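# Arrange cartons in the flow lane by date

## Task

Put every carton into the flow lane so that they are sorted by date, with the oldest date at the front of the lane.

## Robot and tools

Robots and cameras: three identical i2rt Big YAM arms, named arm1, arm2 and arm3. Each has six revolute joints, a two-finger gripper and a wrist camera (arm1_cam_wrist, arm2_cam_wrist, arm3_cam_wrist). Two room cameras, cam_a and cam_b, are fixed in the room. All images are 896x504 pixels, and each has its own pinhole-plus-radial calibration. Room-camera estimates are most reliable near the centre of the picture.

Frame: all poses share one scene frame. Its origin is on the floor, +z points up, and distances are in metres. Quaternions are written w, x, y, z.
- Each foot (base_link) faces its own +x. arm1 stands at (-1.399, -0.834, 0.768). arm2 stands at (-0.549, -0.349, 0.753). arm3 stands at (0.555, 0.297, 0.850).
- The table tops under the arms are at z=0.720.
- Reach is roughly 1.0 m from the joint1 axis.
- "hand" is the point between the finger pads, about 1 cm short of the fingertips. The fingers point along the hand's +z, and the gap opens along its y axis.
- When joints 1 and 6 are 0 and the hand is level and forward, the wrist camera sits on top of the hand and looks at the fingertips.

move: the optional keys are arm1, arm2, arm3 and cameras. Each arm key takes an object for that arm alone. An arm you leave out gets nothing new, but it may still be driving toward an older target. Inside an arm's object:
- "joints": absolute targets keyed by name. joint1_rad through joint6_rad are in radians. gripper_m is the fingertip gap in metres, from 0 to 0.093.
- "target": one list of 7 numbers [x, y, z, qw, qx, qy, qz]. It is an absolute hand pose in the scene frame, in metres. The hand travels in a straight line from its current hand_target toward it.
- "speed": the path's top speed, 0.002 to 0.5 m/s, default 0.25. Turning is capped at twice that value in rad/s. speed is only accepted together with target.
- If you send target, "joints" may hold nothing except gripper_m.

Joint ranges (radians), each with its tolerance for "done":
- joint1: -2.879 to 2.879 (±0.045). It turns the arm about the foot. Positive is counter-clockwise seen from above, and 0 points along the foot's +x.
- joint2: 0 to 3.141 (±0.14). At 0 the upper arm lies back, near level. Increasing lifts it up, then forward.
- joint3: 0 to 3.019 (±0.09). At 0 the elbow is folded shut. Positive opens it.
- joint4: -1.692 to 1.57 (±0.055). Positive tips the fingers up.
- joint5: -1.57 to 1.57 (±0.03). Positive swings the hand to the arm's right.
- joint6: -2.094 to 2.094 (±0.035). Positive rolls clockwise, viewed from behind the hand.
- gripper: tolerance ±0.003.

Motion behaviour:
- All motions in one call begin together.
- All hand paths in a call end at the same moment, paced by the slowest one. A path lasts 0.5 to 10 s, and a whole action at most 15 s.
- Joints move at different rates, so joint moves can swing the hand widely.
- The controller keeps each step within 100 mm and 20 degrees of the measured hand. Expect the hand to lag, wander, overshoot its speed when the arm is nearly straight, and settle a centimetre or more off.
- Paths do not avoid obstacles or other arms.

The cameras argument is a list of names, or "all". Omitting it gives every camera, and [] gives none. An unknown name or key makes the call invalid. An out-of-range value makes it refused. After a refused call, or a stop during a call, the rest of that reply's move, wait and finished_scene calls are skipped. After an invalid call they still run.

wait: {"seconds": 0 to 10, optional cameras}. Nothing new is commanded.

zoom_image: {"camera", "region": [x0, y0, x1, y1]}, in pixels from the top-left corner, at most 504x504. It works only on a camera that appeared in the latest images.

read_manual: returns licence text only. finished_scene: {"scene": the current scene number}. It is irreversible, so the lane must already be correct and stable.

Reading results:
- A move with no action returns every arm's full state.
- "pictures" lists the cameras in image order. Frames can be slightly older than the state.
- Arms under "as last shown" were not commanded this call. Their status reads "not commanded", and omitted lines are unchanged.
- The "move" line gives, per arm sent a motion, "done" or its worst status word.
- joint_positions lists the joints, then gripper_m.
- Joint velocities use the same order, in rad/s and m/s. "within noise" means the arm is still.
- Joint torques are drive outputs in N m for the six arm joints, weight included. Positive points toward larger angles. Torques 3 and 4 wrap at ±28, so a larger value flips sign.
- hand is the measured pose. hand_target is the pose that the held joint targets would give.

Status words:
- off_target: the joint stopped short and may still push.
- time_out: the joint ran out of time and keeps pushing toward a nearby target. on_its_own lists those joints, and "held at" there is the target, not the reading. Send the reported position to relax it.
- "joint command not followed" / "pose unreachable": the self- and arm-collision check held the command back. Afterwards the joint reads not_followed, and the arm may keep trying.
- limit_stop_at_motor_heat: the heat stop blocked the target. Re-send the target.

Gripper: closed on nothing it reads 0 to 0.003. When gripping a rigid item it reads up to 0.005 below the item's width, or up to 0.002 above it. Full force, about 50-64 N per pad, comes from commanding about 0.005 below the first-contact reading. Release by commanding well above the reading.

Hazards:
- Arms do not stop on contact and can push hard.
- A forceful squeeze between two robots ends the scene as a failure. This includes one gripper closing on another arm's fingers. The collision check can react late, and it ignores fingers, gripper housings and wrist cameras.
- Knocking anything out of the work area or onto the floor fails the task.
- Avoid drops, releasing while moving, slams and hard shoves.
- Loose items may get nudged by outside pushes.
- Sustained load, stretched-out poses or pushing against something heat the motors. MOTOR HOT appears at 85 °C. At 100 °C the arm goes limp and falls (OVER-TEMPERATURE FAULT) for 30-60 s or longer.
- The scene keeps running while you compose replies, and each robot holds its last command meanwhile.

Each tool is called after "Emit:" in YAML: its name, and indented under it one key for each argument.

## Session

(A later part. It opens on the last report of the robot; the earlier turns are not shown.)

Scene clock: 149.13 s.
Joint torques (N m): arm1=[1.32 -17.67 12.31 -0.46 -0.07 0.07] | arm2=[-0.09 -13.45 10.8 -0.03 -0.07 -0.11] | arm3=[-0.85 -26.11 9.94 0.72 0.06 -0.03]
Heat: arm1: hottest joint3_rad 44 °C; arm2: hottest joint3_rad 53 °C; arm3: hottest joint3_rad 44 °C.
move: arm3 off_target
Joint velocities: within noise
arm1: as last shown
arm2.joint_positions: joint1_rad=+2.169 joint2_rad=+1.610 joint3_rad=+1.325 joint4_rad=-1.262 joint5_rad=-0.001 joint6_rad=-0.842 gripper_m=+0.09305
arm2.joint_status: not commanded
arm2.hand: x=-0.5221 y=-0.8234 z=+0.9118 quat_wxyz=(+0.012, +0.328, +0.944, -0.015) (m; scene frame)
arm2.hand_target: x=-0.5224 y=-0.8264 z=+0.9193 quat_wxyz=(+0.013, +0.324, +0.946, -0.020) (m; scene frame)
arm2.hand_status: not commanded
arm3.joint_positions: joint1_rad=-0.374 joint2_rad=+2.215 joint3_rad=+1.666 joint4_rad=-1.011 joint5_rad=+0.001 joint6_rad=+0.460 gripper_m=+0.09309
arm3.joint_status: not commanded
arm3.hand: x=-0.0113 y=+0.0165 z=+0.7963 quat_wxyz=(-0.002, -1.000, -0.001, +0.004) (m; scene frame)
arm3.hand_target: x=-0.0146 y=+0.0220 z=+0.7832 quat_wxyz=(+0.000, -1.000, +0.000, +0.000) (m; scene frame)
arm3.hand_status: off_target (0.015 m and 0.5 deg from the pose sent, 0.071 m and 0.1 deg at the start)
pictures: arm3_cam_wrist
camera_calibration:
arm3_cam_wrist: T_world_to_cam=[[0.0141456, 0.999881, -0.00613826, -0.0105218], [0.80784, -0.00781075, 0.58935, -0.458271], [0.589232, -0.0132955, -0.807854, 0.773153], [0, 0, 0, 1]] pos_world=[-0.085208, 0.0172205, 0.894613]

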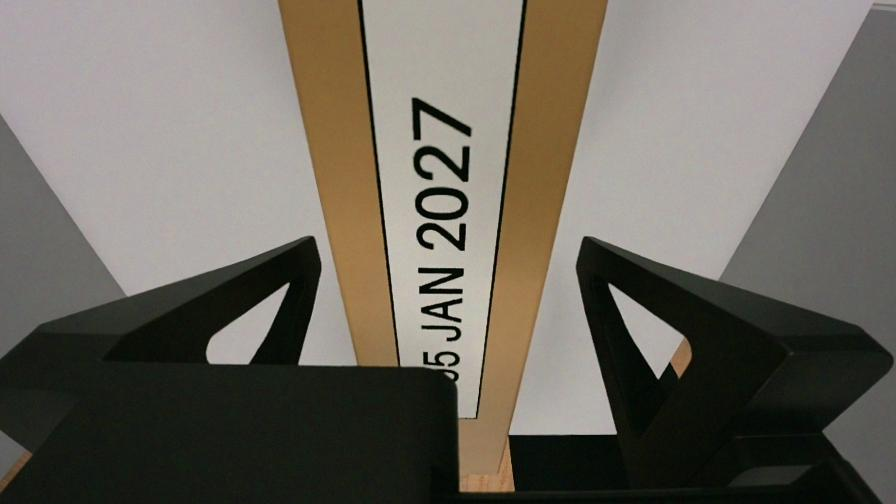

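Emit:
move:
  arm3: {"joints": {"gripper_m": 0.055}}
  arm2: {"target": [-0.523, -0.801, 0.84, 0, 0.3256, 0.9455, 0], "speed": 0.25}
  cameras: []

Emit:
move:
  arm3: {"target": [0, 0.017, 0.91, 0, 1, 0, 0], "speed": 0.3}
  arm2: {"target": [-0.523, -0.801, 0.757, 0, 0.3256, 0.9455, 0], "speed": 0.25}
  cameras: ["arm2_cam_wrist"]

Emit:
move:
  arm3: {"target": [0.27, -0.01, 0.93, 0, 1, 0, 0], "speed": 0.3}
  arm2: {"joints": {"gripper_m": 0.055}}
  cameras: ["arm2_cam_wrist", "arm3_cam_wrist"]

Emit:
move:
  arm3: {"target": [0.53, -0.337, 0.86, -0.0017, 0.9975, -0.0261, -0.0663], "speed": 0.3}
  arm2: {"target": [-0.523, -0.801, 0.89, 0, 0.3256, 0.9455, 0], "speed": 0.25}
  cameras: []

Emit:
move:
  arm3: {"target": [0.53, -0.334, 0.82, 0.002, 0.9975, -0.0261, -0.0663], "speed": 0.1}
  arm2: {"joints": {"joint1_rad": -2.02, "joint2_rad": 1.435, "joint3_rad": 1.15, "joint4_rad": -1.246, "joint5_rad": 0, "joint6_rad": 0}}
  cameras: ["arm3_cam_wrist", "arm2_cam_wrist"]

Scene clock: 182.33 s.
Joint torques (N m): arm1=[1.26 -17.67 12.34 -0.46 -0.07 0.08] | arm2=[0.21 -11.69 7.88 0.73 -0.02 -0.04] | arm3=[-0.73 -26.05 9.92 0.66 0.14 -0.03]
Heat: arm1: hottest joint3_rad 49 °C; arm2: hottest joint3_rad 54 °C; arm3: hottest joint3_rad 42 °C.
move: arm2 off_target; arm3 off_target
Joint velocities: within noise
arm1: as last shown
arm2.joint_positions: joint1_rad=+2.169 joint2_rad=+1.631 joint3_rad=+1.181 joint4_rad=-1.115 joint5_rad=+0.007 joint6_rad=-0.842 gripper_m=+0.09305
arm2.joint_status: not commanded
arm2.hand: x=-0.5241 y=-0.8051 z=+0.8512 quat_wxyz=(+0.004, +0.328, +0.944, -0.008) (m; scene frame)
arm2.hand_target: x=-0.5231 y=-0.8009 z=+0.8402 quat_wxyz=(+0.000, +0.326, +0.945, +0.000) (m; scene frame)
arm2.hand_status: off_target (0.012 m and 1.1 deg from the pose sent, 0.075 m and 2.2 deg at the start)
arm3.joint_positions: joint1_rad=-0.374 joint2_rad=+2.215 joint3_rad=+1.666 joint4_rad=-1.010 joint5_rad=-0.001 joint6_rad=+0.460 gripper_m=+0.05859
arm3.joint_status: gripper_m off_target (ended at +0.05862, target +0.05500)
arm3.hand: x=-0.0114 y=+0.0160 z=+0.7963 quat_wxyz=(-0.003, -1.000, -0.001, +0.004) (m; scene frame)
arm3.hand_target: x=-0.0146 y=+0.0220 z=+0.7832 quat_wxyz=(+0.000, -1.000, +0.000, +0.000) (m; scene frame)
arm3.hand_status: not commanded
pictures: none
No camera images: "cameras" was empty.

Scene clock: 183.73 s.
Joint torques (N m): arm1=[1.32 -17.61 12.33 -0.46 -0.07 0.07] | arm2=[0.09 -12.4 7.2 0.75 -0.03 -0.06] | arm3=[0.56 -28.4 14.75 -0.12 0.1 0.15]
Heat: arm1: hottest joint3_rad 49 °C; arm2: hottest joint3_rad 54 °C; arm3: hottest joint3_rad 42 °C.
move: arm2 done; arm3 off_target
Joint velocities: within noise
arm1: as last shown
arm2.joint_positions: joint1_rad=+2.169 joint2_rad=+1.754 joint3_rad=+1.081 joint4_rad=-0.899 joint5_rad=+0.007 joint6_rad=-0.842 gripper_m=+0.09305
arm2.joint_status: not commanded
arm2.hand: x=-0.5234 y=-0.8042 z=+0.7652 quat_wxyz=(+0.003, +0.328, +0.945, -0.005) (m; scene frame)
arm2.hand_target: x=-0.5230 y=-0.8009 z=+0.7572 quat_wxyz=(+0.000, +0.326, +0.945, +0.000) (m; scene frame)
arm2.hand_status: done (0.009 m and 0.7 deg from the pose sent, 0.094 m and 1.1 deg at the start)
arm3.joint_positions: joint1_rad=-0.374 joint2_rad=+2.070 joint3_rad=+1.668 joint4_rad=-1.221 joint5_rad=+0.000 joint6_rad=+0.460 gripper_m=+0.05857
arm3.joint_status: not commanded
arm3.hand: x=+0.0159 y=+0.0298 z=+0.8847 quat_wxyz=(+0.011, -1.000, -0.001, -0.024) (m; scene frame)
arm3.hand_target: x=+0.0013 y=+0.0175 z=+0.9103 quat_wxyz=(+0.000, -1.000, +0.000, +0.000) (m; scene frame)
arm3.hand_status: off_target (0.032 m and 3.1 deg from the pose sent, 0.114 m and 0.6 deg at the start)
pictures: arm2_cam_wrist
camera_calibration:
arm2_cam_wrist: T_world_to_cam=[[-0.616607, -0.787023, 0.0197719, -0.972736], [-0.646255, 0.520343, 0.558209, -0.33899], [-0.449612, 0.331418, -0.829464, 0.788828], [0, 0, 0, 1]] pos_world=[-0.464203, -0.850606, 0.862765]

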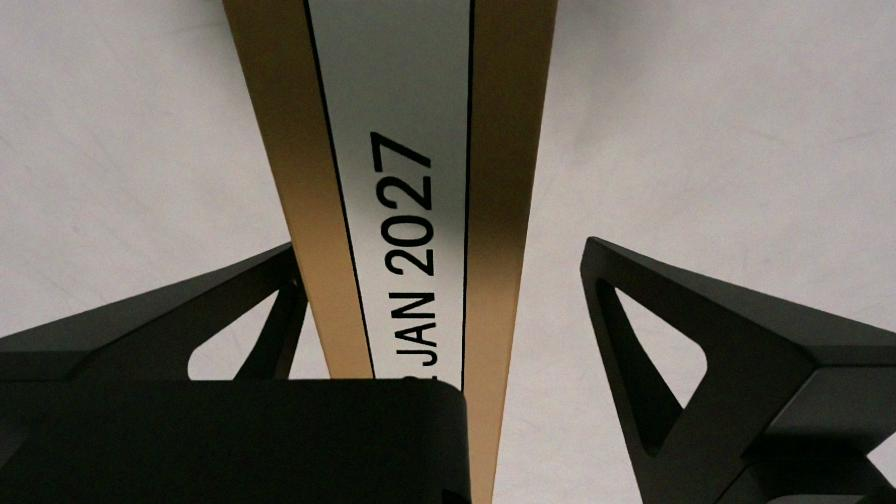

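Scene clock: 185.67 s.
Joint torques (N m): arm1=[1.14 -17.67 12.33 -0.43 -0.07 0.07] | arm2=[0.03 -12.34 7.16 0.75 0.04 -0.06] | arm3=[0.38 -19.43 10.21 0.58 0.19 0.14]
Heat: arm1: hottest joint3_rad 49 °C; arm2: hottest joint3_rad 54 °C; arm3: hottest joint3_rad 42 °C.
move: arm2 off_target; arm3 off_target
Joint velocities: within noise
arm1: as last shown
arm2.joint_positions: joint1_rad=+2.171 joint2_rad=+1.754 joint3_rad=+1.081 joint4_rad=-0.899 joint5_rad=+0.005 joint6_rad=-0.843 gripper_m=+0.06068
arm2.joint_status: gripper_m off_target (ended at +0.06071, target +0.05500)
arm2.hand: x=-0.5226 y=-0.8042 z=+0.7652 quat_wxyz=(+0.004, +0.328, +0.945, -0.005) (m; scene frame)
arm2.hand_target: x=-0.5229 y=-0.8010 z=+0.7572 quat_wxyz=(+0.000, +0.325, +0.946, +0.000) (m; scene frame)
arm2.hand_status: not commanded
arm3.joint_positions: joint1_rad=-0.015 joint2_rad=+1.583 joint3_rad=+1.041 joint4_rad=-1.076 joint5_rad=-0.002 joint6_rad=+0.817 gripper_m=+0.05857
arm3.joint_status: not commanded
arm3.hand: x=+0.2749 y=-0.0026 z=+0.9153 quat_wxyz=(+0.016, -1.000, -0.002, -0.018) (m; scene frame)
arm3.hand_target: x=+0.2702 y=-0.0097 z=+0.9300 quat_wxyz=(+0.000, -1.000, +0.000, +0.000) (m; scene frame)
arm3.hand_status: off_target (0.017 m and 2.8 deg from the pose sent, 0.261 m and 3.1 deg at the start)
pictures: arm2_cam_wrist, arm3_cam_wrist
camera_calibration:
arm2_cam_wrist: T_world_to_cam=[[-0.615433, -0.787957, 0.019136, -0.971929], [-0.647885, 0.519557, 0.557051, -0.339067], [-0.448874, 0.330429, -0.830258, 0.789379], [0, 0, 0, 1]] pos_world=[-0.463502, -0.850508, 0.862864]
arm3_cam_wrist: T_world_to_cam=[[0.0106409, 0.999467, 0.0308512, -0.0275784], [0.78168, -0.027555, 0.62307, -0.7834], [0.623588, 0.0174858, -0.781557, 0.666919], [0, 0, 0, 1]] pos_world=[0.196779, -0.00568444, 1.0102]

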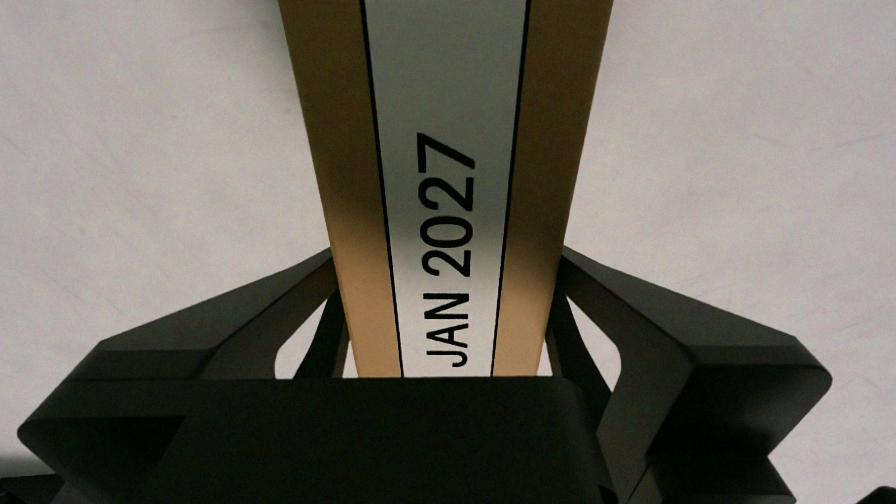

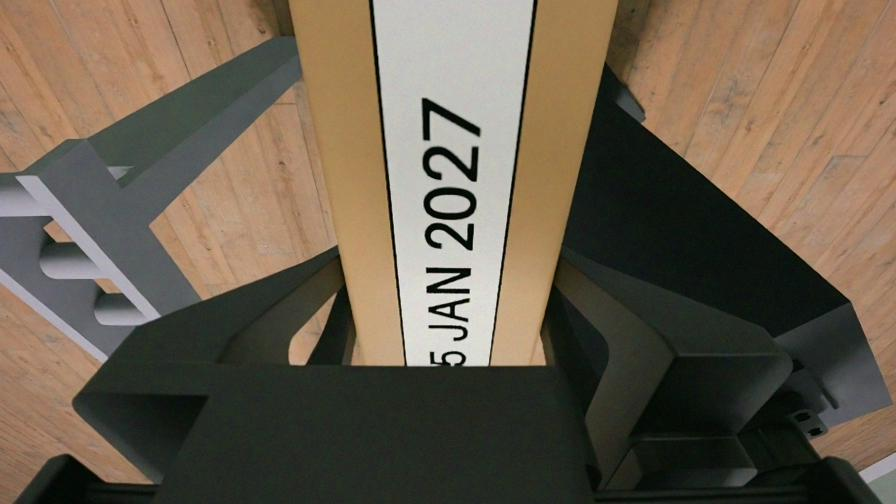

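Scene clock: 188.13 s.
Joint torques (N m): arm1=[1.2 -17.73 12.33 -0.44 -0.07 0.07] | arm2=[0.21 -13.33 14.58 -0.34 -0.04 -0.03] | arm3=[-0.56 -27.46 14.87 -0.24 0.4 0.16]
Heat: arm1: hottest joint3_rad 49 °C; arm2: hottest joint3_rad 54 °C; arm3: hottest joint3_rad 42 °C.
move: arm2 off_target; arm3 off_target
Joint velocities: within noise
arm1: as last shown
arm2.joint_positions: joint1_rad=+2.171 joint2_rad=+1.601 joint3_rad=+1.166 joint4_rad=-1.224 joint5_rad=+0.007 joint6_rad=-0.843 gripper_m=+0.06068
arm2.joint_status: not commanded
arm2.hand: x=-0.5256 y=-0.7731 z=+0.8594 quat_wxyz=(-0.014, +0.327, +0.944, +0.035) (m; scene frame)
arm2.hand_target: x=-0.5230 y=-0.7988 z=+0.8905 quat_wxyz=(+0.000, +0.326, +0.946, +0.000) (m; scene frame)
arm2.hand_status: off_target (0.041 m and 4.3 deg from the pose sent, 0.125 m and 0.7 deg at the start)
arm3.joint_positions: joint1_rad=+0.739 joint2_rad=+2.147 joint3_rad=+1.671 joint4_rad=-1.146 joint5_rad=+0.129 joint6_rad=+1.612 gripper_m=+0.05857
arm3.joint_status: not commanded
arm3.hand: x=+0.5348 y=-0.3145 z=+0.8416 quat_wxyz=(+0.024, -0.998, +0.017, +0.064) (m; scene frame)
arm3.hand_target: x=+0.5299 y=-0.3356 z=+0.8604 quat_wxyz=(+0.001, -0.997, +0.026, +0.066) (m; scene frame)
arm3.hand_status: off_target (0.029 m and 2.8 deg from the pose sent, 0.424 m and 10.3 deg at the start)
pictures: none
No camera images: "cameras" was empty.

Scene clock: 191.00 s.
Joint torques (N m): arm1=[1.32 -17.55 12.33 -0.46 -0.07 0.07] | arm2=[-0.32 -12.51 9.01 -0.01 -0.08 0.07] | arm3=[-0.32 -28.81 10.52 0.49 0.39 0.15]
Heat: arm1: hottest joint3_rad 49 °C; arm2: hottest joint3_rad 54 °C; arm3: hottest joint3_rad 42 °C.
move: arm2 done; arm3 off_target
Joint velocities: within noise
arm1: as last shown
arm2.joint_positions: joint1_rad=-2.018 joint2_rad=+1.456 joint3_rad=+1.157 joint4_rad=-1.238 joint5_rad=+0.001 joint6_rad=-0.009 gripper_m=+0.06072
arm2.joint_status: all done
arm2.hand: x=-0.1999 y=-0.1166 z=+0.9101 quat_wxyz=(-0.020, +0.292, -0.956, +0.003) (m; scene frame)
arm2.hand_target: x=-0.2039 y=-0.1199 z=+0.9156 quat_wxyz=(-0.022, +0.287, -0.958, +0.001) (m; scene frame)
arm2.hand_status: not commanded
arm3.joint_positions: joint1_rad=+0.739 joint2_rad=+2.195 joint3_rad=+1.671 joint4_rad=-1.072 joint5_rad=+0.130 joint6_rad=+1.613 gripper_m=+0.05857
arm3.joint_status: not commanded
arm3.hand: x=+0.5348 y=-0.3253 z=+0.8125 quat_wxyz=(+0.011, -0.998, +0.018, +0.064) (m; scene frame)
arm3.hand_target: x=+0.5299 y=-0.3337 z=+0.8200 quat_wxyz=(-0.002, -0.997, +0.026, +0.066) (m; scene frame)
arm3.hand_status: off_target (0.012 m and 1.8 deg from the pose sent, 0.030 m and 3.2 deg at the start)
pictures: arm2_cam_wrist, arm3_cam_wrist
camera_calibration:
arm2_cam_wrist: T_world_to_cam=[[0.56213, -0.826516, 0.0296816, -0.0129545], [-0.707263, -0.461801, 0.535275, -0.674323], [-0.428707, -0.321887, -0.844156, 0.768015], [0, 0, 0, 1]] pos_world=[-0.140388, -0.0748961, 1.00966]
arm3_cam_wrist: T_world_to_cam=[[0.0522581, 0.998512, 0.0155764, 0.285111], [0.871501, -0.0532156, 0.487498, -0.877729], [0.487602, -0.0119009, -0.872985, 0.567703], [0, 0, 0, 1]] pos_world=[0.47323, -0.32464, 0.919046]

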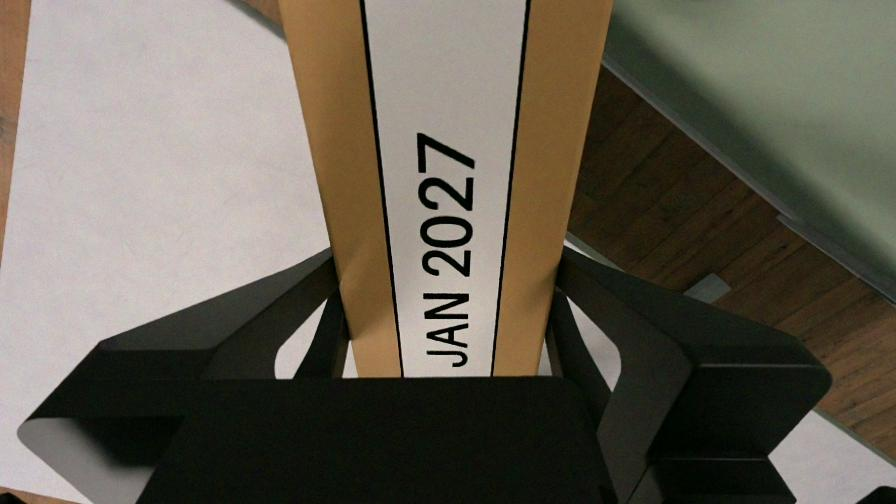

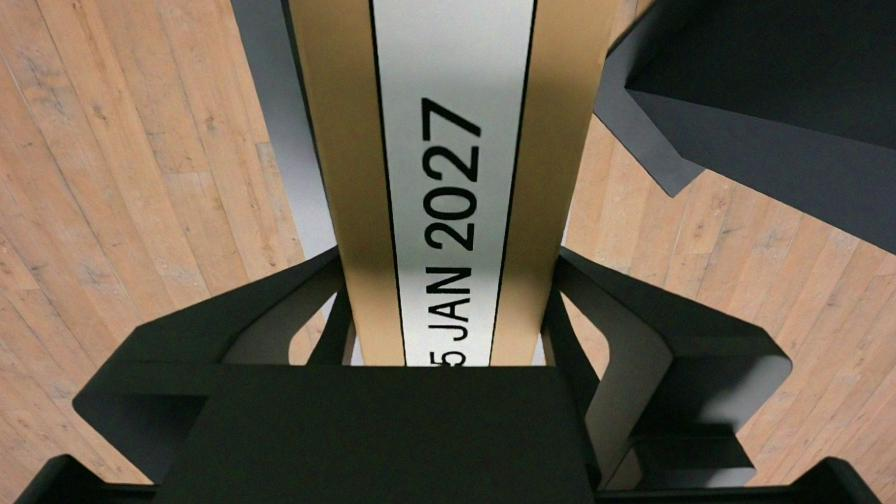

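Emit:
move:
  arm3: {"target": [0.53, -0.336, 0.79, 0.002, 0.9975, -0.0261, -0.0663], "speed": 0.08}
  arm1: {"joints": {"joint1_rad": 2.257, "joint2_rad": 1.66, "joint3_rad": 1.59, "joint4_rad": -1.45, "joint5_rad": 0, "joint6_rad": -0.684}}
  cameras: ["arm3_cam_wrist", "arm1_cam_wrist"]

Emit:
move:
  arm1: {"target": [-0.8226, -0.7287, 0.82, -0.02, 0.429, -0.903, 0.006], "speed": 0.25}
  cameras: ["arm3_cam_wrist", "cam_b"]

Scene clock: 203.57 s.
Joint torques (N m): arm1=[1.61 -20.42 12.23 -0.27 -0.09 0.11] | arm2=[-0.26 -12.4 9.01 0.01 -0.08 0.07] | arm3=[-0.38 -26.64 9.85 0.81 0.63 0.15]
Heat: arm1: hottest joint3_rad 50 °C; arm2: hottest joint3_rad 54 °C; arm3: hottest joint3_rad 42 °C.
move: arm1 done; arm3 off_target
Joint velocities: within noise
arm1.joint_positions: joint1_rad=+2.251 joint2_rad=+1.696 joint3_rad=+1.542 joint4_rad=-1.440 joint5_rad=+0.001 joint6_rad=-0.691 gripper_m=+0.06094
arm1.joint_status: all done
arm1.hand: x=-0.9007 y=-0.7355 z=+0.9625 quat_wxyz=(+0.009, +0.430, -0.903, -0.004) (m; scene frame)
arm1.hand_target: x=-0.8931 y=-0.7305 z=+0.9989 quat_wxyz=(-0.027, +0.430, -0.903, +0.004) (m; scene frame)
arm1.hand_status: not commanded
arm2: as last shown
arm2.hand: x=-0.2000 y=-0.1166 z=+0.9100 quat_wxyz=(-0.019, +0.292, -0.956, +0.003) (m; scene frame)
arm2.hand_target: x=-0.2040 y=-0.1199 z=+0.9155 quat_wxyz=(-0.022, +0.287, -0.958, +0.001) (m; scene frame)
arm3.joint_positions: joint1_rad=+0.739 joint2_rad=+2.217 joint3_rad=+1.671 joint4_rad=-1.028 joint5_rad=+0.123 joint6_rad=+1.613 gripper_m=+0.05857
arm3.joint_status: not commanded
arm3.hand: x=+0.5361 y=-0.3322 z=+0.7989 quat_wxyz=(+0.000, -0.998, +0.019, +0.060) (m; scene frame)
arm3.hand_target: x=+0.5300 y=-0.3357 z=+0.7901 quat_wxyz=(-0.002, -0.997, +0.026, +0.066) (m; scene frame)
arm3.hand_status: off_target (0.011 m and 1.1 deg from the pose sent, 0.025 m and 1.8 deg at the start)
pictures: arm1_cam_wrist, arm3_cam_wrist
camera_calibration:
arm1_cam_wrist: T_world_to_cam=[[0.778658, -0.626149, -0.0403687, 0.282958], [-0.462829, -0.616617, 0.636846, -1.48552], [-0.423652, -0.477201, -0.769934, 0.132002], [0, 0, 0, 1]] pos_world=[-0.851948, -0.675833, 1.0591]
arm3_cam_wrist: T_world_to_cam=[[0.0523541, 0.99861, -0.00609025, 0.30949], [0.868075, -0.0424941, 0.494611, -0.872769], [0.493665, -0.0311817, -0.869093, 0.542265], [0, 0, 0, 1]] pos_world=[0.47373, -0.329239, 0.904845]

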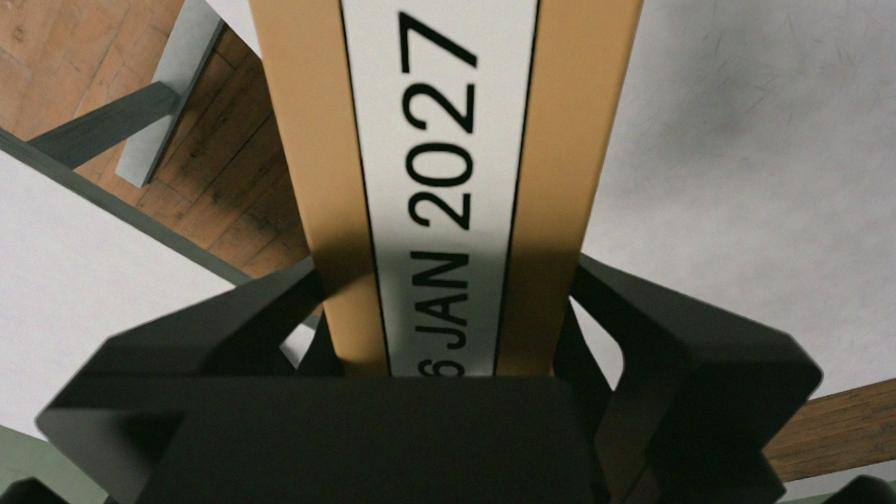

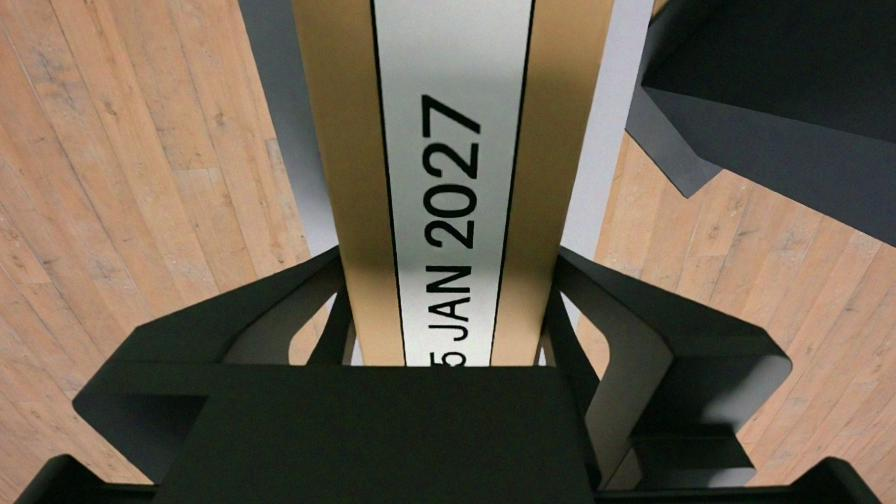

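Scene clock: 205.17 s.
Joint torques (N m): arm1=[-0.21 -23.88 9.84 0.39 0 -0.08] | arm2=[-0.32 -12.45 9.02 0.01 -0.08 0.07] | arm3=[-0.56 -26.64 9.88 0.83 0.62 0.14]
Heat: arm1: hottest joint3_rad 50 °C; arm2: hottest joint3_rad 54 °C; arm3: hottest joint3_rad 42 °C.
move: arm1 off_target
Joint velocities: within noise
arm1.joint_positions: joint1_rad=+2.251 joint2_rad=+1.996 joint3_rad=+1.496 joint4_rad=-1.113 joint5_rad=+0.007 joint6_rad=-0.694 gripper_m=+0.06094
arm1.joint_status: not commanded
arm1.hand: x=-0.8446 y=-0.7244 z=+0.7880 quat_wxyz=(+0.019, +0.432, -0.902, -0.004) (m; scene frame)
arm1.hand_target: x=-0.8240 y=-0.7290 z=+0.8204 quat_wxyz=(-0.020, +0.429, -0.903, +0.007) (m; scene frame)
arm1.hand_status: off_target (0.039 m and 4.6 deg from the pose sent, 0.163 m and 3.6 deg at the start)
arm2, arm3: as last shown
pictures: arm3_cam_wrist, cam_b
camera_calibration:
arm3_cam_wrist: T_world_to_cam=[[0.0523541, 0.99861, -0.00609025, 0.30949], [0.868075, -0.0424941, 0.494611, -0.872769], [0.493665, -0.0311817, -0.869093, 0.542265], [0, 0, 0, 1]] pos_world=[0.47373, -0.329239, 0.904845]

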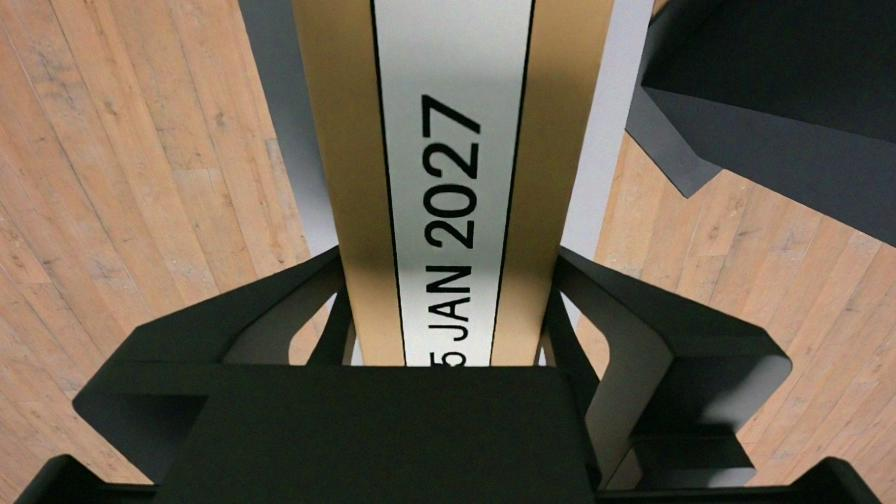

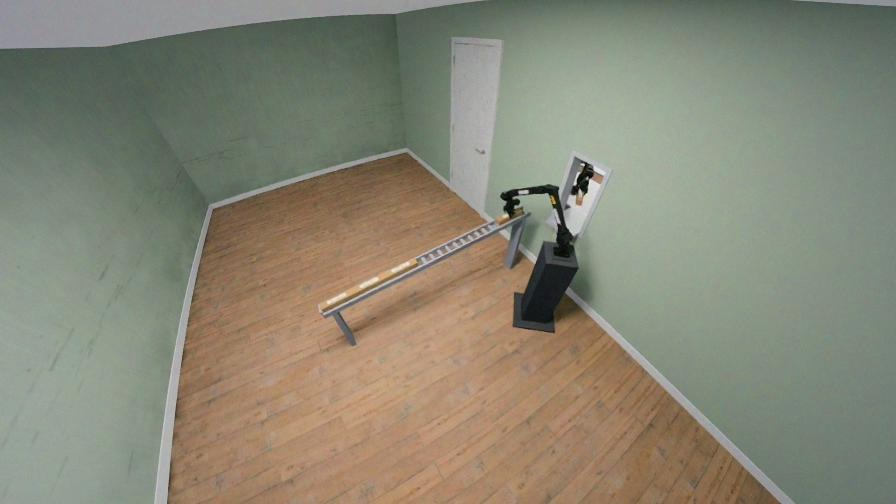

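Emit:
move:
  arm3: {"joints": {"gripper_m": 0.09}}
  arm1: {"target": [-0.8226, -0.7287, 0.777, -0.02, 0.429, -0.903, 0.006], "speed": 0.1}
  cameras: []

Emit:
move:
  arm3: {"target": [0.53, -0.30, 0.90, -0.0017, 0.9975, -0.0261, -0.0663], "speed": 0.25}
  arm2: {"target": [0.0, 0.012, 0.85, 0, 0, 1, 0], "speed": 0.25}
  arm1: {"joints": {"gripper_m": 0.09}}
  cameras: ["arm1_cam_wrist", "arm3_cam_wrist"]

Emit:
move:
  arm3: {"joints": {"joint1_rad": 0.1, "joint2_rad": 1.381, "joint3_rad": 1.09, "joint4_rad": -1.253, "joint5_rad": 0, "joint6_rad": 0.94}}
  arm2: {"target": [0.02, 0.02, 0.80, -0.022, -0.008, -0.9996, -0.014], "speed": 0.15}
  arm1: {"target": [-0.834, -0.722, 0.90, 0, 0.432, -0.902, 0], "speed": 0.3}
  cameras: ["arm1_cam_wrist"]

Emit:
move:
  arm2: {"target": [0.015, 0.02, 0.768, -0.015, -0.006, -0.9998, -0.010], "speed": 0.06}
  cameras: ["arm2_cam_wrist", "arm1_cam_wrist", "cam_b"]

Scene clock: 218.00 s.
Joint torques (N m): arm1=[-0.15 -21.19 7.83 0.77 0.06 -0.04] | arm2=[-0.26 -12.4 9.01 -0.01 -0.09 0.07] | arm3=[-0.44 -26.64 9.95 0.61 0.28 0.15]
Heat: arm1: hottest joint3_rad 48 °C; arm2: hottest joint3_rad 53 °C; arm3: hottest joint2_rad 43 °C.
move: arm1 off_target; arm3 done
Joint velocities: within noise
arm1.joint_positions: joint1_rad=+2.249 joint2_rad=+2.017 joint3_rad=+1.483 joint4_rad=-1.029 joint5_rad=+0.005 joint6_rad=-0.697 gripper_m=+0.06092
arm1.joint_status: not commanded
arm1.hand: x=-0.8324 y=-0.7224 z=+0.7720 quat_wxyz=(-0.005, +0.432, -0.902, +0.002) (m; scene frame)
arm1.hand_target: x=-0.8227 y=-0.7287 z=+0.7772 quat_wxyz=(-0.020, +0.429, -0.903, +0.006) (m; scene frame)
arm1.hand_status: off_target (0.013 m and 1.8 deg from the pose sent, 0.025 m and 4.6 deg at the start)
arm2: as last shown
arm3.joint_positions: joint1_rad=+0.739 joint2_rad=+2.217 joint3_rad=+1.671 joint4_rad=-1.022 joint5_rad=+0.132 joint6_rad=+1.613 gripper_m=+0.08993
arm3.joint_status: all done
arm3.hand: x=+0.5344 y=-0.3336 z=+0.7991 quat_wxyz=(-0.003, -0.998, +0.019, +0.065) (m; scene frame)
arm3.hand_target: x=+0.5300 y=-0.3357 z=+0.7901 quat_wxyz=(-0.002, -0.997, +0.026, +0.066) (m; scene frame)
arm3.hand_status: not commanded
pictures: none
No camera images: "cameras" was empty.

Scene clock: 220.27 s.
Joint torques (N m): arm1=[-0.15 -21.19 7.86 0.57 0.03 -0.05] | arm2=[-0.62 -21.19 15.58 -0.31 0.04 0.07] | arm3=[-0.26 -26.05 9.63 -0.12 0.28 0.16]
Heat: arm1: hottest joint3_rad 48 °C; arm2: hottest joint3_rad 54 °C; arm3: hottest joint2_rad 43 °C.
move: arm1 done; arm2 off_target; arm3 done
Joint velocities: within noise
arm1.joint_positions: joint1_rad=+2.249 joint2_rad=+2.017 joint3_rad=+1.483 joint4_rad=-1.022 joint5_rad=+0.006 joint6_rad=-0.697 gripper_m=+0.08992
arm1.joint_status: all done
arm1.hand: x=-0.8308 y=-0.7222 z=+0.7720 quat_wxyz=(-0.008, +0.432, -0.902, +0.003) (m; scene frame)
arm1.hand_target: x=-0.8227 y=-0.7287 z=+0.7772 quat_wxyz=(-0.020, +0.429, -0.903, +0.006) (m; scene frame)
arm1.hand_status: not commanded
arm2.joint_positions: joint1_rad=-2.020 joint2_rad=+2.123 joint3_rad=+1.857 joint4_rad=-1.367 joint5_rad=-0.015 joint6_rad=+0.565 gripper_m=+0.06073
arm2.joint_status: not commanded
arm2.hand: x=-0.0232 y=+0.0007 z=+0.8253 quat_wxyz=(+0.026, +0.008, -0.999, +0.016) (m; scene frame)
arm2.hand_target: x=-0.0018 y=+0.0108 z=+0.8507 quat_wxyz=(-0.001, +0.000, -1.000, -0.001) (m; scene frame)
arm2.hand_status: off_target (0.036 m and 3.6 deg from the pose sent, 0.245 m and 34.1 deg at the start)
arm3.joint_positions: joint1_rad=+0.739 joint2_rad=+2.019 joint3_rad=+1.625 joint4_rad=-1.170 joint5_rad=+0.132 joint6_rad=+1.614 gripper_m=+0.08993
arm3.joint_status: not commanded
arm3.hand: x=+0.5341 y=-0.3041 z=+0.9013 quat_wxyz=(-0.005, -0.998, +0.019, +0.065) (m; scene frame)
arm3.hand_target: x=+0.5300 y=-0.3001 z=+0.9001 quat_wxyz=(+0.002, -0.997, +0.026, +0.066) (m; scene frame)
arm3.hand_status: done (0.006 m and 1.1 deg from the pose sent, 0.106 m and 1.0 deg at the start)
pictures: arm1_cam_wrist, arm3_cam_wrist
camera_calibration:
arm1_cam_wrist: T_world_to_cam=[[0.782187, -0.622921, -0.0123229, 0.2128], [-0.484361, -0.620403, 0.616842, -1.3289], [-0.391889, -0.476518, -0.78699, 0.0613928], [0, 0, 0, 1]] pos_world=[-0.786055, -0.662638, 0.870657]
arm3_cam_wrist: T_world_to_cam=[[0.0534475, 0.998424, -0.0170959, 0.291431], [0.872707, -0.0383834, 0.486733, -0.91461], [0.48531, -0.0409344, -0.873383, 0.638518], [0, 0, 0, 1]] pos_world=[0.472731, -0.29994, 1.00782]

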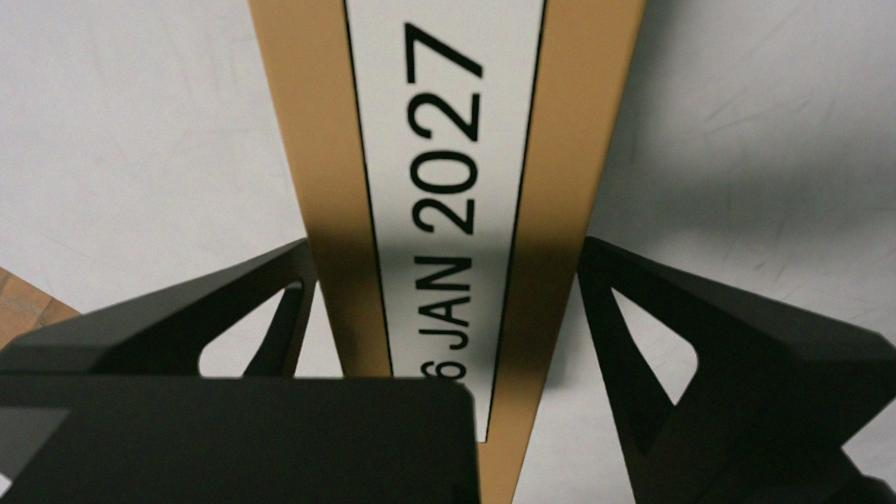

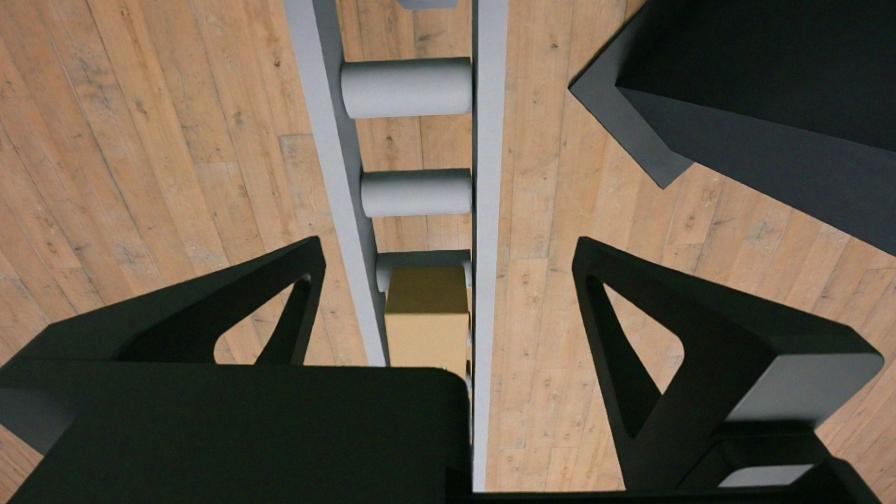

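Scene clock: 221.80 s.
Joint torques (N m): arm1=[1.08 -19.31 11.59 -0.27 -0.08 0.06] | arm2=[-0.79 -20.31 13.52 0.66 0.05 0.09] | arm3=[-0.73 -13.22 10.48 0.18 -0.01 -0.04]
Heat: arm1: hottest joint3_rad 48 °C; arm2: hottest joint3_rad 54 °C; arm3: hottest joint2_rad 43 °C.
move: arm1 off_target; arm2 off_target; arm3 done
Joint velocities: within noise
arm1.joint_positions: joint1_rad=+2.249 joint2_rad=+1.883 joint3_rad=+1.604 joint4_rad=-1.320 joint5_rad=+0.006 joint6_rad=-0.697 gripper_m=+0.08993
arm1.joint_status: not commanded
arm1.hand: x=-0.8465 y=-0.7260 z=+0.8883 quat_wxyz=(+0.013, +0.432, -0.902, -0.002) (m; scene frame)
arm1.hand_target: x=-0.8346 y=-0.7220 z=+0.9001 quat_wxyz=(+0.000, +0.432, -0.902, +0.000) (m; scene frame)
arm1.hand_status: off_target (0.018 m and 1.5 deg from the pose sent, 0.128 m and 1.0 deg at the start; pose on its path clipped on 2 of 46 steps)
arm2.joint_positions: joint1_rad=-2.022 joint2_rad=+2.179 joint3_rad=+1.857 joint4_rad=-1.245 joint5_rad=-0.015 joint6_rad=+0.577 gripper_m=+0.06072
arm2.joint_status: not commanded
arm2.hand: x=-0.0004 y=+0.0132 z=+0.7899 quat_wxyz=(-0.002, +0.001, -1.000, -0.001) (m; scene frame)
arm2.hand_target: x=+0.0192 y=+0.0193 z=+0.8006 quat_wxyz=(-0.022, -0.008, -1.000, -0.014) (m; scene frame)
arm2.hand_status: off_target (0.024 m and 2.9 deg from the pose sent, 0.054 m and 6.8 deg at the start)
arm3.joint_positions: joint1_rad=+0.112 joint2_rad=+1.370 joint3_rad=+1.092 joint4_rad=-1.247 joint5_rad=+0.003 joint6_rad=+0.949 gripper_m=+0.08994
arm3.joint_status: all done
arm3.hand: x=+0.3252 y=-0.0199 z=+1.0144 quat_wxyz=(-0.018, -1.000, +0.001, +0.013) (m; scene frame)
arm3.hand_target: x=+0.3230 y=-0.0159 z=+1.0093 quat_wxyz=(-0.010, -1.000, +0.002, +0.007) (m; scene frame)
arm3.hand_status: not commanded
pictures: arm1_cam_wrist
camera_calibration:
arm1_cam_wrist: T_world_to_cam=[[0.781213, -0.622992, -0.0398397, 0.247665], [-0.457661, -0.614959, 0.642162, -1.40654], [-0.424561, -0.483433, -0.765533, 0.0931566], [0, 0, 0, 1]] pos_world=[-0.797647, -0.665637, 0.984409]

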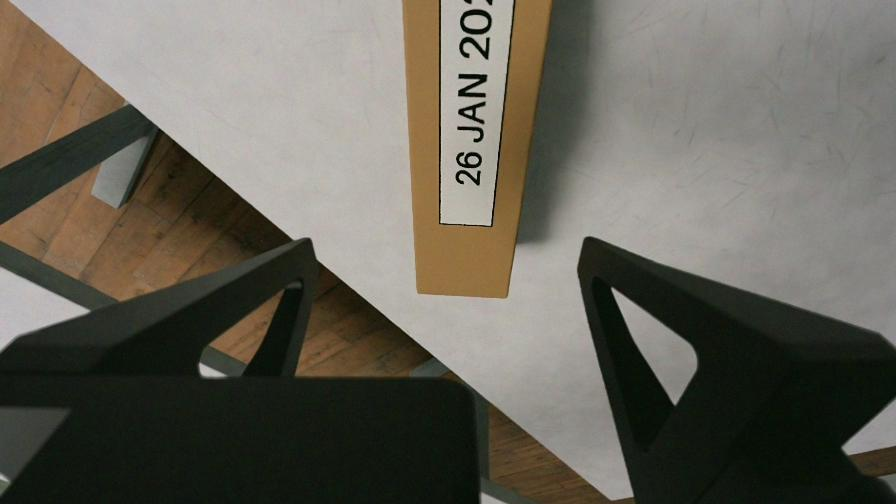

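Scene clock: 222.87 s.
Joint torques (N m): arm1=[1.03 -19.43 11.6 -0.27 -0.08 0.06] | arm2=[-0.56 -18.08 10.66 1.76 0.06 0.09] | arm3=[-0.91 -13.16 10.48 0.27 0.02 -0.03]
Heat: arm1: hottest joint3_rad 48 °C; arm2: hottest joint3_rad 54 °C; arm3: hottest joint2_rad 43 °C.
move: arm2 off_target
Joint velocities: within noise
arm1, arm3: as last shown
arm1.hand_target: x=-0.8345 y=-0.7220 z=+0.9001 quat_wxyz=(+0.000, +0.432, -0.902, +0.000) (m; scene frame)
arm2.joint_positions: joint1_rad=-2.022 joint2_rad=+2.181 joint3_rad=+1.857 joint4_rad=-1.219 joint5_rad=-0.016 joint6_rad=+0.577 gripper_m=+0.06072
arm2.joint_status: not commanded
arm2.hand: x=+0.0046 y=+0.0166 z=+0.7885 quat_wxyz=(-0.012, +0.001, -1.000, -0.008) (m; scene frame)
arm2.hand_target: x=+0.0141 y=+0.0193 z=+0.7683 quat_wxyz=(-0.015, -0.006, -1.000, -0.010) (m; scene frame)
arm2.hand_status: off_target (0.023 m and 0.9 deg from the pose sent, 0.028 m and 2.0 deg at the start)
arm3.hand: x=+0.3252 y=-0.0199 z=+1.0144 quat_wxyz=(-0.018, -1.000, +0.000, +0.013) (m; scene frame)
pictures: arm1_cam_wrist, arm2_cam_wrist, cam_b
camera_calibration:
arm1_cam_wrist: T_world_to_cam=[[0.781213, -0.622992, -0.0398397, 0.247665], [-0.457661, -0.614959, 0.642162, -1.40654], [-0.424561, -0.483433, -0.765533, 0.0931566], [0, 0, 0, 1]] pos_world=[-0.797647, -0.665637, 0.984409]
arm2_cam_wrist: T_world_to_cam=[[0.00756173, -0.999965, -0.00348619, 0.017398], [-0.837931, -0.00823896, 0.545714, -0.418288], [-0.545724, -0.00120535, -0.837964, 0.786215], [0, 0, 0, 1]] pos_world=[0.0784288, 0.0148988, 0.887146]

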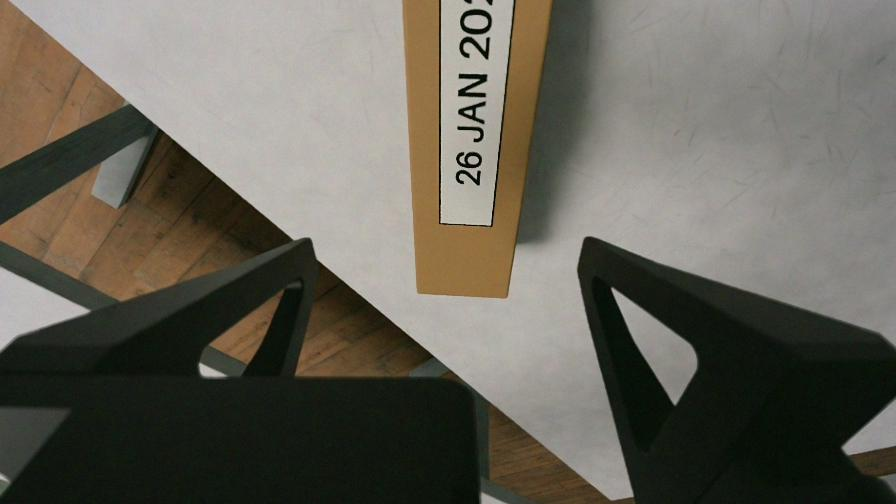

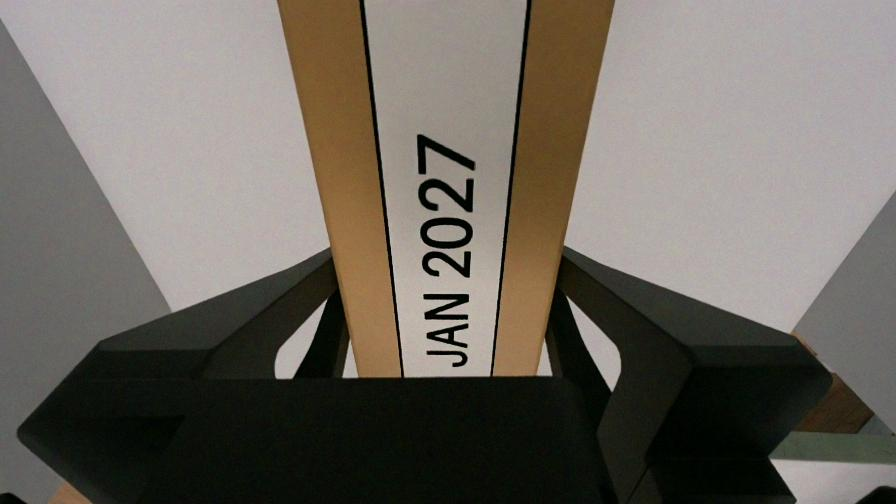

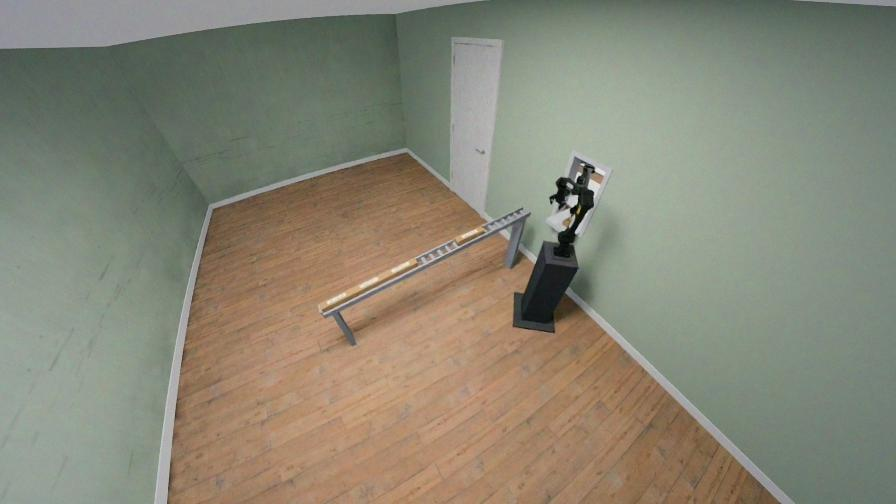

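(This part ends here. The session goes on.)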